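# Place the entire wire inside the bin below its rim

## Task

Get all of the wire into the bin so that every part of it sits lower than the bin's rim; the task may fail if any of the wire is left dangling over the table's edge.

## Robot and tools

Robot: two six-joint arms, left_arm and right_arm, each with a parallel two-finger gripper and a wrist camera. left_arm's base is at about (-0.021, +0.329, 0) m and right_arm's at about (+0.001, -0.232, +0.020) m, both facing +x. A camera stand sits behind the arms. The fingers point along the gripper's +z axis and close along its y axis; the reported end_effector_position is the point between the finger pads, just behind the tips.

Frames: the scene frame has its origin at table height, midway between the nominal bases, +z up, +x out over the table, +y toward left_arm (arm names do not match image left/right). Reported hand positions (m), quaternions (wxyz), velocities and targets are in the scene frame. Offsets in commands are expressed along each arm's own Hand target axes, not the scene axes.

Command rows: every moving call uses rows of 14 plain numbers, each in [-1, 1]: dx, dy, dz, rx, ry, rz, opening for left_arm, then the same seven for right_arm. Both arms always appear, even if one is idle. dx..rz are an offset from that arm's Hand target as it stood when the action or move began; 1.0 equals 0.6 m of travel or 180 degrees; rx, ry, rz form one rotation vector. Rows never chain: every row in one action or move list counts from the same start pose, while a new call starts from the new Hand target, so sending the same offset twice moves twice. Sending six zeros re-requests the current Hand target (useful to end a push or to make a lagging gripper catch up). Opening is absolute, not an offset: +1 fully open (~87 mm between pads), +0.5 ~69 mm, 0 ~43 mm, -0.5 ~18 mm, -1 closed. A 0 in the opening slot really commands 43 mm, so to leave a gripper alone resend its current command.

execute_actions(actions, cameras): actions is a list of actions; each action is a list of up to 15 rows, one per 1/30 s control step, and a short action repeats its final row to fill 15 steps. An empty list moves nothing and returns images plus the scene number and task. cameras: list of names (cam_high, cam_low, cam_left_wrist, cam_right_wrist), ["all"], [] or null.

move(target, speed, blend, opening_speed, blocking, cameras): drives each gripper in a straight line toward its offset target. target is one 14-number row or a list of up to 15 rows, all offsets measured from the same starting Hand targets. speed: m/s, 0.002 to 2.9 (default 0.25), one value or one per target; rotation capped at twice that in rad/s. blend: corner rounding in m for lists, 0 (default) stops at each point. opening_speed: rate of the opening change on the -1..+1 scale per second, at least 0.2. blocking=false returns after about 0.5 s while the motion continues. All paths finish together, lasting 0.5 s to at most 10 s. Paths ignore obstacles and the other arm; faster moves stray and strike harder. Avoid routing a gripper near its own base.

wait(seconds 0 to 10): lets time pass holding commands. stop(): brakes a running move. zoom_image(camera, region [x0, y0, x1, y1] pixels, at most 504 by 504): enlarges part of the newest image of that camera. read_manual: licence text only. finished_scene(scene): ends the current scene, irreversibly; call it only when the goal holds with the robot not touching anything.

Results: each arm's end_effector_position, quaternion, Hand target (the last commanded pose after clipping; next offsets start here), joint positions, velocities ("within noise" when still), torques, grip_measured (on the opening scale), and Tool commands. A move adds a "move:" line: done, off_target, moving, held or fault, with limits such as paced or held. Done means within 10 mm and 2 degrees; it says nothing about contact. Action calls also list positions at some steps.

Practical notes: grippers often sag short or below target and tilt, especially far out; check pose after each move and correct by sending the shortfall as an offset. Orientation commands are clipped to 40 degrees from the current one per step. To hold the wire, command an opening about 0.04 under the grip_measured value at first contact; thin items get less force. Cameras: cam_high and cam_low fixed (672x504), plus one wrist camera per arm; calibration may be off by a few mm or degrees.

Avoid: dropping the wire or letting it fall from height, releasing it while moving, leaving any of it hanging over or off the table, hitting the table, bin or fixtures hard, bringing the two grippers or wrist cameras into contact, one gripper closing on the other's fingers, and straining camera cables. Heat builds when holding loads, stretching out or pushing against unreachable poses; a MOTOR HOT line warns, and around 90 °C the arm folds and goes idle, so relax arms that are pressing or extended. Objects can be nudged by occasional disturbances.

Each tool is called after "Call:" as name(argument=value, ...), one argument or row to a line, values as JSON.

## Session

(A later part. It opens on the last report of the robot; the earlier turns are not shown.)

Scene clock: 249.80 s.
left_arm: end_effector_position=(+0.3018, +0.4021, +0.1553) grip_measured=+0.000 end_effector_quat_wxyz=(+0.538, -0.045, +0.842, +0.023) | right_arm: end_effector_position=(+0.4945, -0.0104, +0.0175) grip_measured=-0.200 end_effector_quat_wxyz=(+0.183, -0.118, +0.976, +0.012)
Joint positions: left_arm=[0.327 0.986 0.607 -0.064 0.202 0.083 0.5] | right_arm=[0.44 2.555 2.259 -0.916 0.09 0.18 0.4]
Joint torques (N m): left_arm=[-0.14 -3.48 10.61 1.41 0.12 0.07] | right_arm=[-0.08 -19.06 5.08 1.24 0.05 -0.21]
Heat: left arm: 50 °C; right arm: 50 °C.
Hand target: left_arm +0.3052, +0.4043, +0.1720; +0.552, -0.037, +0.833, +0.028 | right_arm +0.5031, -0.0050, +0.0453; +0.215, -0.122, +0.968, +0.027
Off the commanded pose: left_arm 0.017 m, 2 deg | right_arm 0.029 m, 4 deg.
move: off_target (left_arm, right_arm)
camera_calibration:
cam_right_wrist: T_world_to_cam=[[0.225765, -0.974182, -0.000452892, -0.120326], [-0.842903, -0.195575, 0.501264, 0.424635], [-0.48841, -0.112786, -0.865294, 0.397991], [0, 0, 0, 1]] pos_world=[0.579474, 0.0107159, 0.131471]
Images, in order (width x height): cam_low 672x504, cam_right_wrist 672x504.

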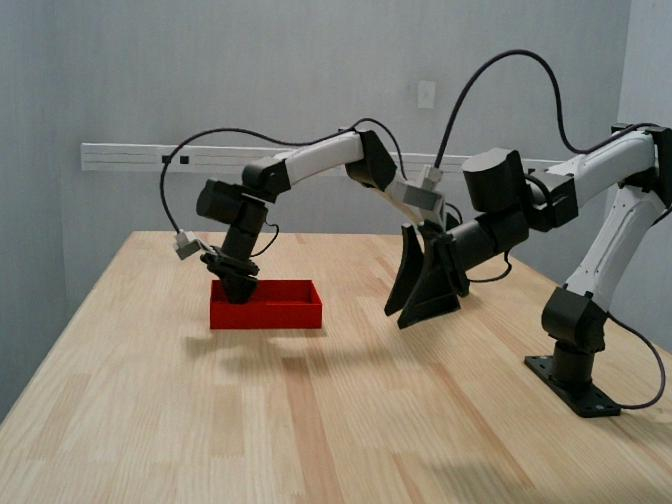

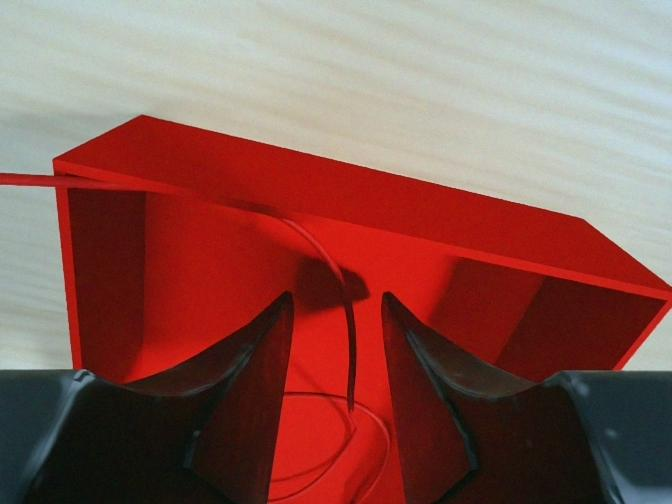

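Call:
move(
  target=[
    [0,0,0,0,0,0,0,0,0,0,0,0,0,-0.2],
    [0,0,0,0,0,0,0,0,0,0,0,0,0,-1],
    [0,0,0,0,0,0,0,-0.0352,0,-0.0753,0,0,0,-1],
    [0,0,0,0,0,0,0,0.0257,-0.0602,-0.1037,0,0,0,-1],
    [0,0,0,0,0,0,0,0.0595,-0.0602,-0.0313,0,0,0,-1],
  ],
  cameras=["cam_high","cam_low","cam_right_wrist"],
  speed=0.1,
  blend=[0,0,0.01,0.01,0],
  opening_speed=1,
)

Call:
zoom_image(
  camera="cam_high",
  region=[235, 235, 340, 325],
)

Call:
zoom_image(
  camera="cam_low",
  region=[200, 230, 340, 340],
)

Scene clock: 260.13 s.
left_arm: end_effector_position=(+0.3018, +0.4021, +0.1553) grip_measured=+0.000 end_effector_quat_wxyz=(+0.538, -0.045, +0.842, +0.023) | right_arm: end_effector_position=(+0.4673, -0.0541, +0.0327) grip_measured=-1.000 end_effector_quat_wxyz=(+0.193, -0.116, +0.974, +0.016)
Joint positions: left_arm=[0.327 0.986 0.607 -0.064 0.202 0.083 0.5] | right_arm=[0.38 2.303 1.862 -0.745 0.065 0.126 0]
Joint torques (N m): left_arm=[-0.14 -3.49 10.62 1.41 0.12 0.07] | right_arm=[-0.1 -15.5 5.04 1.34 0.03 -0.21]
Heat: left arm: 51 °C; right arm: 59 °C.
Hand target: left_arm +0.3052, +0.4043, +0.1720; +0.552, -0.037, +0.833, +0.028 | right_arm +0.4731, -0.0501, +0.0472; +0.215, -0.123, +0.968, +0.027
Off the commanded pose: left_arm 0.017 m, 2 deg | right_arm 0.016 m, 3 deg.
move: off_target (left_arm, right_arm); target 2's new opening was sent with right_arm's hand 0.030 m and 4 deg from that target
camera_calibration:
cam_right_wrist: T_world_to_cam=[[0.224969, -0.974335, -0.00775669, -0.156182], [-0.852576, -0.200697, 0.48253, 0.39037], [-0.471702, -0.101941, -0.875845, 0.386155], [0, 0, 0, 1]] pos_world=[0.550106, -0.0344629, 0.148636]
Images, in order (width x height): cam_high 672x504, cam_low 672x504, cam_right_wrist 672x504.

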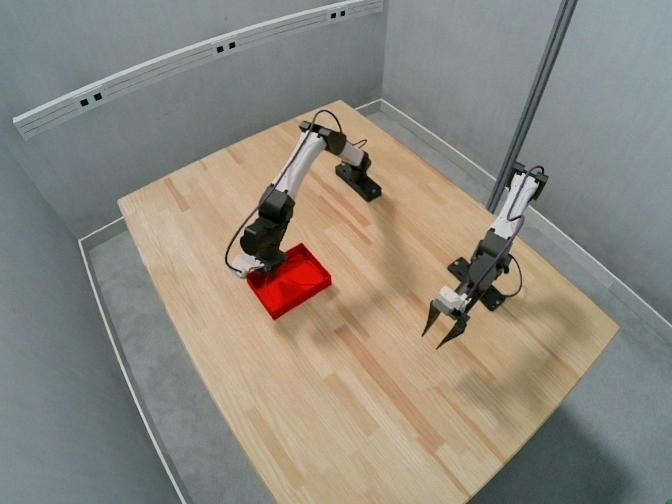

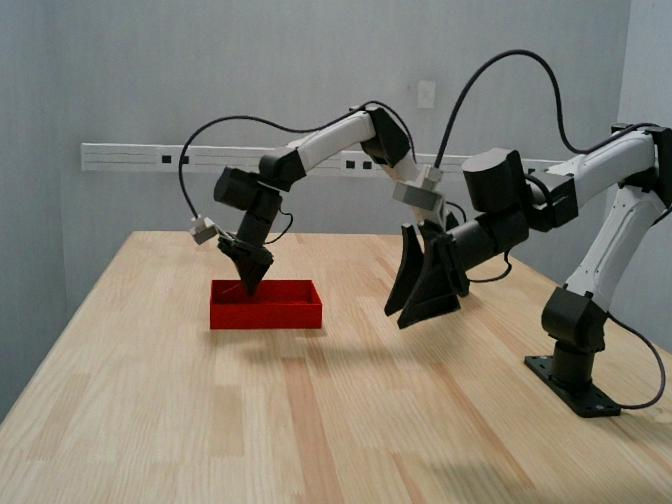

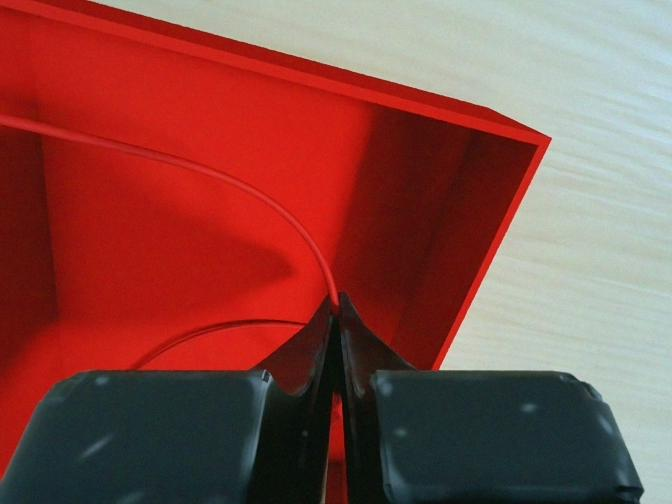

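Scaled by 4.800 from the camera's 672x504 image, which has a finer 960x720 frame.

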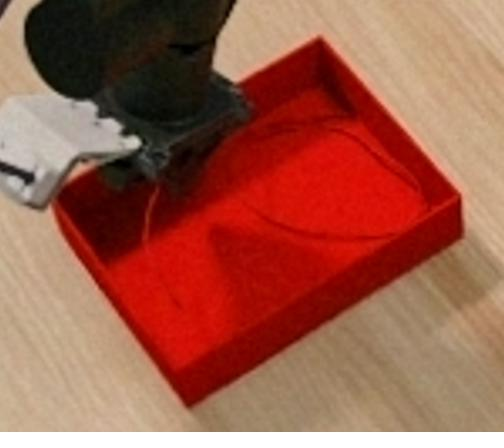

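Scaled by 3.600 from the camera's 672x504 image, which has a finer 960x720 frame.

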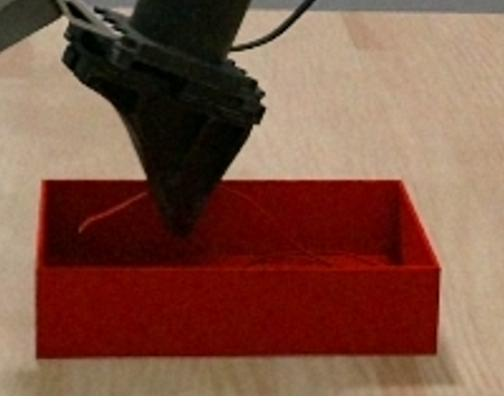

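Call:
move(
  target=[
    [0,0,0,0,0,0,0,0.0155,0,0.0332,0,0,0,-1],
    [0,0,0,0,0,0,0,0.0155,0,0.0332,0,0,0,-0.5],
    [0,0,0,0,0,0,0,-0.03,0,-0.2,0,0,0,-0.5],
  ],
  cameras=["cam_high","cam_low","cam_right_wrist"],
  speed=[0.08,0.08,0.12],
  opening_speed=0.7,
)

Call:
zoom_image(
  camera="cam_high",
  region=[235, 235, 340, 325],
)

Call:
zoom_image(
  camera="cam_low",
  region=[200, 230, 340, 340],
)

Call:
zoom_image(
  camera="cam_right_wrist",
  region=[180, 0, 580, 400],
)

Scene clock: 267.43 s.
left_arm: end_effector_position=(+0.3018, +0.4021, +0.1553) grip_measured=+0.000 end_effector_quat_wxyz=(+0.538, -0.045, +0.842, +0.023) | right_arm: end_effector_position=(+0.4371, -0.0644, +0.1363) grip_measured=-0.500 end_effector_quat_wxyz=(+0.186, -0.118, +0.975, +0.015)
Joint positions: left_arm=[0.327 0.986 0.607 -0.064 0.202 0.083 0.5] | right_arm=[0.383 2.151 2.028 -1.077 0.065 0.126 0.25]
Joint torques (N m): left_arm=[-0.14 -3.48 10.61 1.41 0.12 0.08] | right_arm=[0.64 -15.3 8.31 0.94 0.1 -0.13]
Heat: left arm: 51 °C; right arm: 61 °C.
Hand target: left_arm +0.3052, +0.4043, +0.1720; +0.552, -0.037, +0.833, +0.028 | right_arm +0.4396, -0.0586, +0.1634; +0.215, -0.123, +0.968, +0.027
Off the commanded pose: left_arm 0.017 m, 2 deg | right_arm 0.028 m, 4 deg.
move: off_target (left_arm, right_arm)
camera_calibration:
cam_right_wrist: T_world_to_cam=[[0.227961, -0.973651, -0.00607333, -0.160149], [-0.845462, -0.201034, 0.494753, 0.307807], [-0.482937, -0.107649, -0.869013, 0.465149], [0, 0, 0, 1]] pos_world=[0.521385, -0.0439762, 0.250959]
Images, in order (width x height): cam_high 672x504, cam_low 672x504, cam_right_wrist 672x504.

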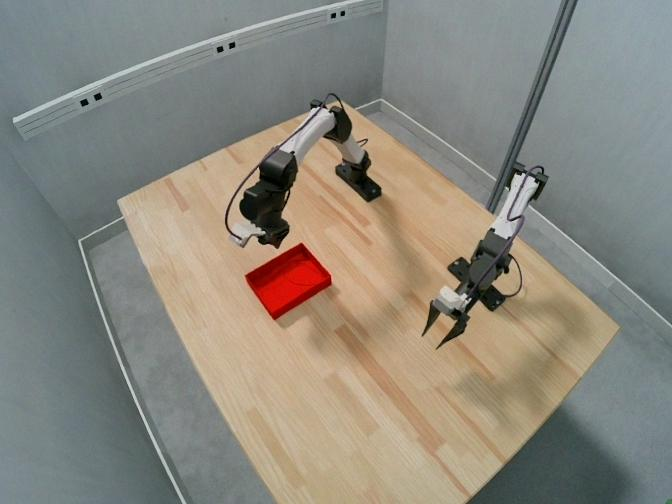

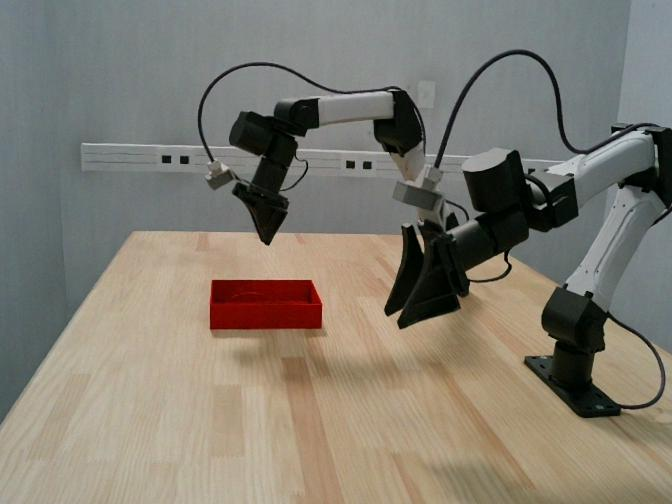

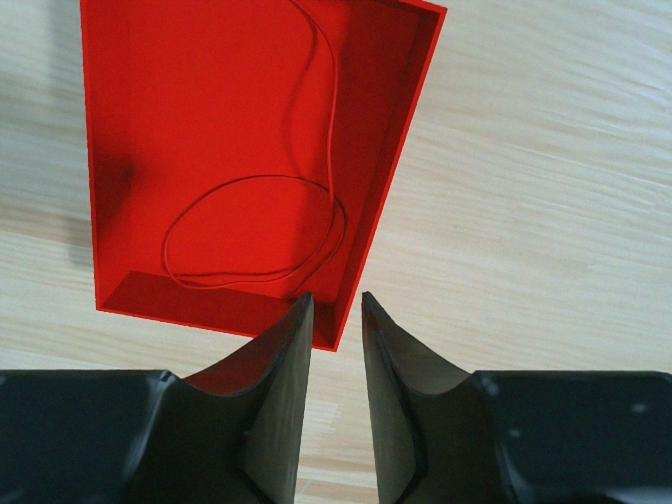

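Scaled by 4.800 from the camera's 672x504 image, which has a finer 960x720 frame.

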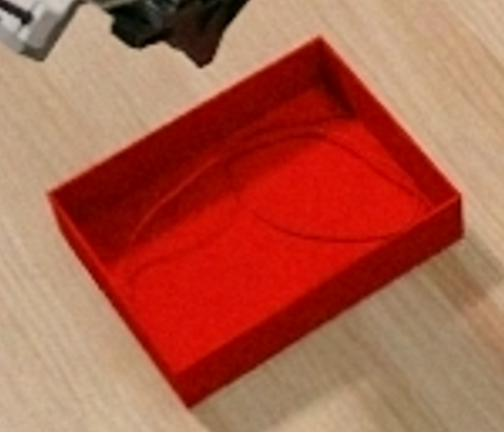

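Scaled by 3.600 from the camera's 672x504 image, which has a finer 960x720 frame.

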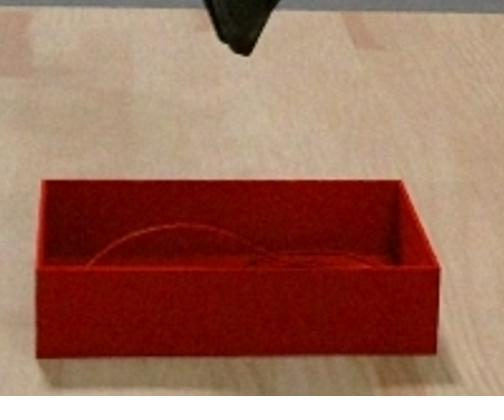

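Scaled by 1.260 from the camera's 672x504 image, which has a finer 960x720 frame.

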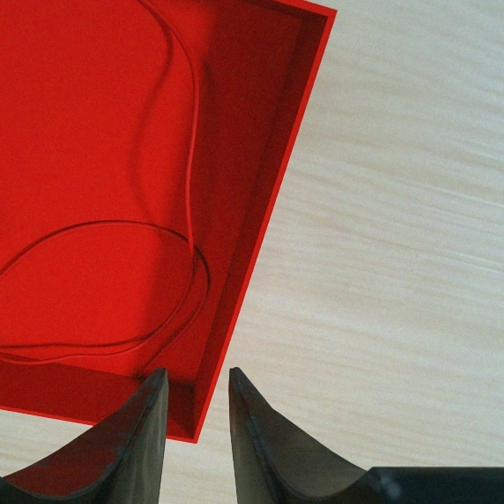

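Call:
move(
  target=[0,0,0,0,0,0,0,0.22,0.08,-0.15,0,0,0,-0.5],
  cameras=["cam_high","cam_low","cam_right_wrist"],
  speed=0.25,
)

Call:
zoom_image(
  camera="cam_high",
  region=[240, 235, 340, 325],
)

Call:
zoom_image(
  camera="cam_low",
  region=[200, 265, 330, 335],
)

Scene clock: 272.57 s.
left_arm: end_effector_position=(+0.3018, +0.4021, +0.1553) grip_measured=+0.000 end_effector_quat_wxyz=(+0.538, -0.045, +0.842, +0.023) | right_arm: end_effector_position=(+0.2767, -0.0492, +0.1851) grip_measured=-0.500 end_effector_quat_wxyz=(+0.207, -0.131, +0.969, +0.028)
Joint positions: left_arm=[0.327 0.986 0.607 -0.064 0.202 0.083 0.5] | right_arm=[0.623 1.57 1.461 -1.063 0.14 0.322 0.25]
Joint torques (N m): left_arm=[-0.14 -3.49 10.61 1.41 0.12 0.07] | right_arm=[0.25 -8.49 5.11 1.11 0.3 0.06]
Heat: left arm: 51 °C; right arm: 60 °C.
Hand target: left_arm +0.3052, +0.4043, +0.1720; +0.552, -0.037, +0.833, +0.028 | right_arm +0.2750, -0.0515, +0.1890; +0.215, -0.123, +0.968, +0.027
Off the commanded pose: left_arm 0.017 m, 2 deg | right_arm 0.005 m, 1 deg.
move: off_target (left_arm)
camera_calibration:
cam_right_wrist: T_world_to_cam=[[0.258331, -0.965817, -0.0215032, -0.113632], [-0.85795, -0.239597, 0.45444, 0.160159], [-0.444058, -0.0989473, -0.890518, 0.425384], [0, 0, 0, 1]] pos_world=[0.355658, -0.029284, 0.303586]
Images, in order (width x height): cam_high 672x504, cam_low 672x504, cam_right_wrist 672x504.

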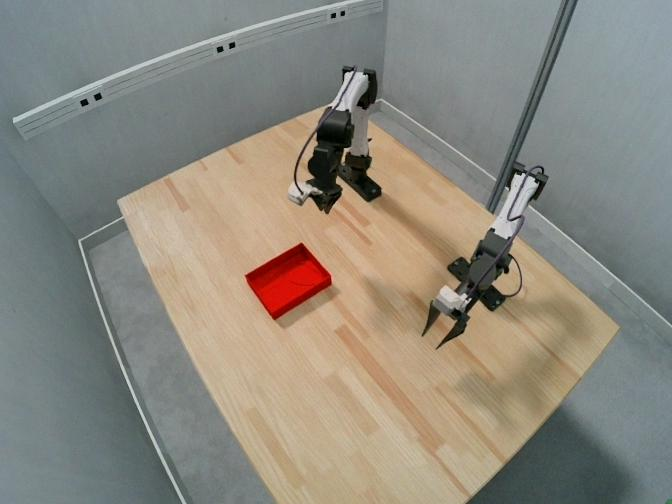

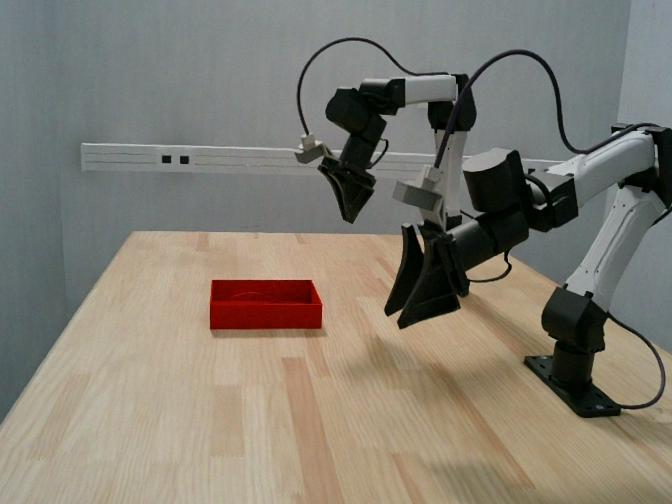

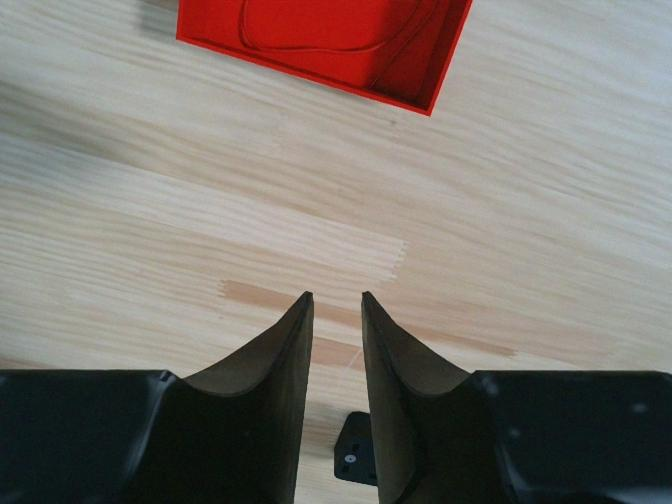

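Scaled by 5.040 from the camera's 672x504 image, which has a finer 960x720 frame.

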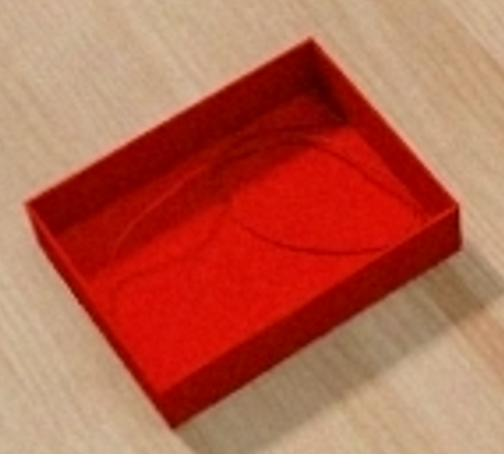

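Scaled by 3.877 from the camera's 672x504 image, which has a finer 960x720 frame.

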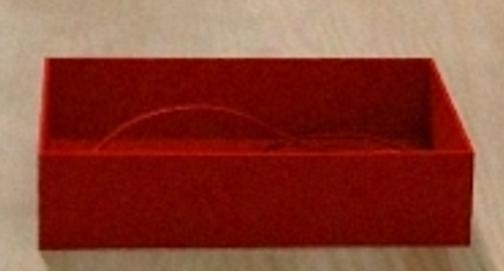

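Call:
finished_scene(
  scene=2,
)

The scene is finished: the task was done.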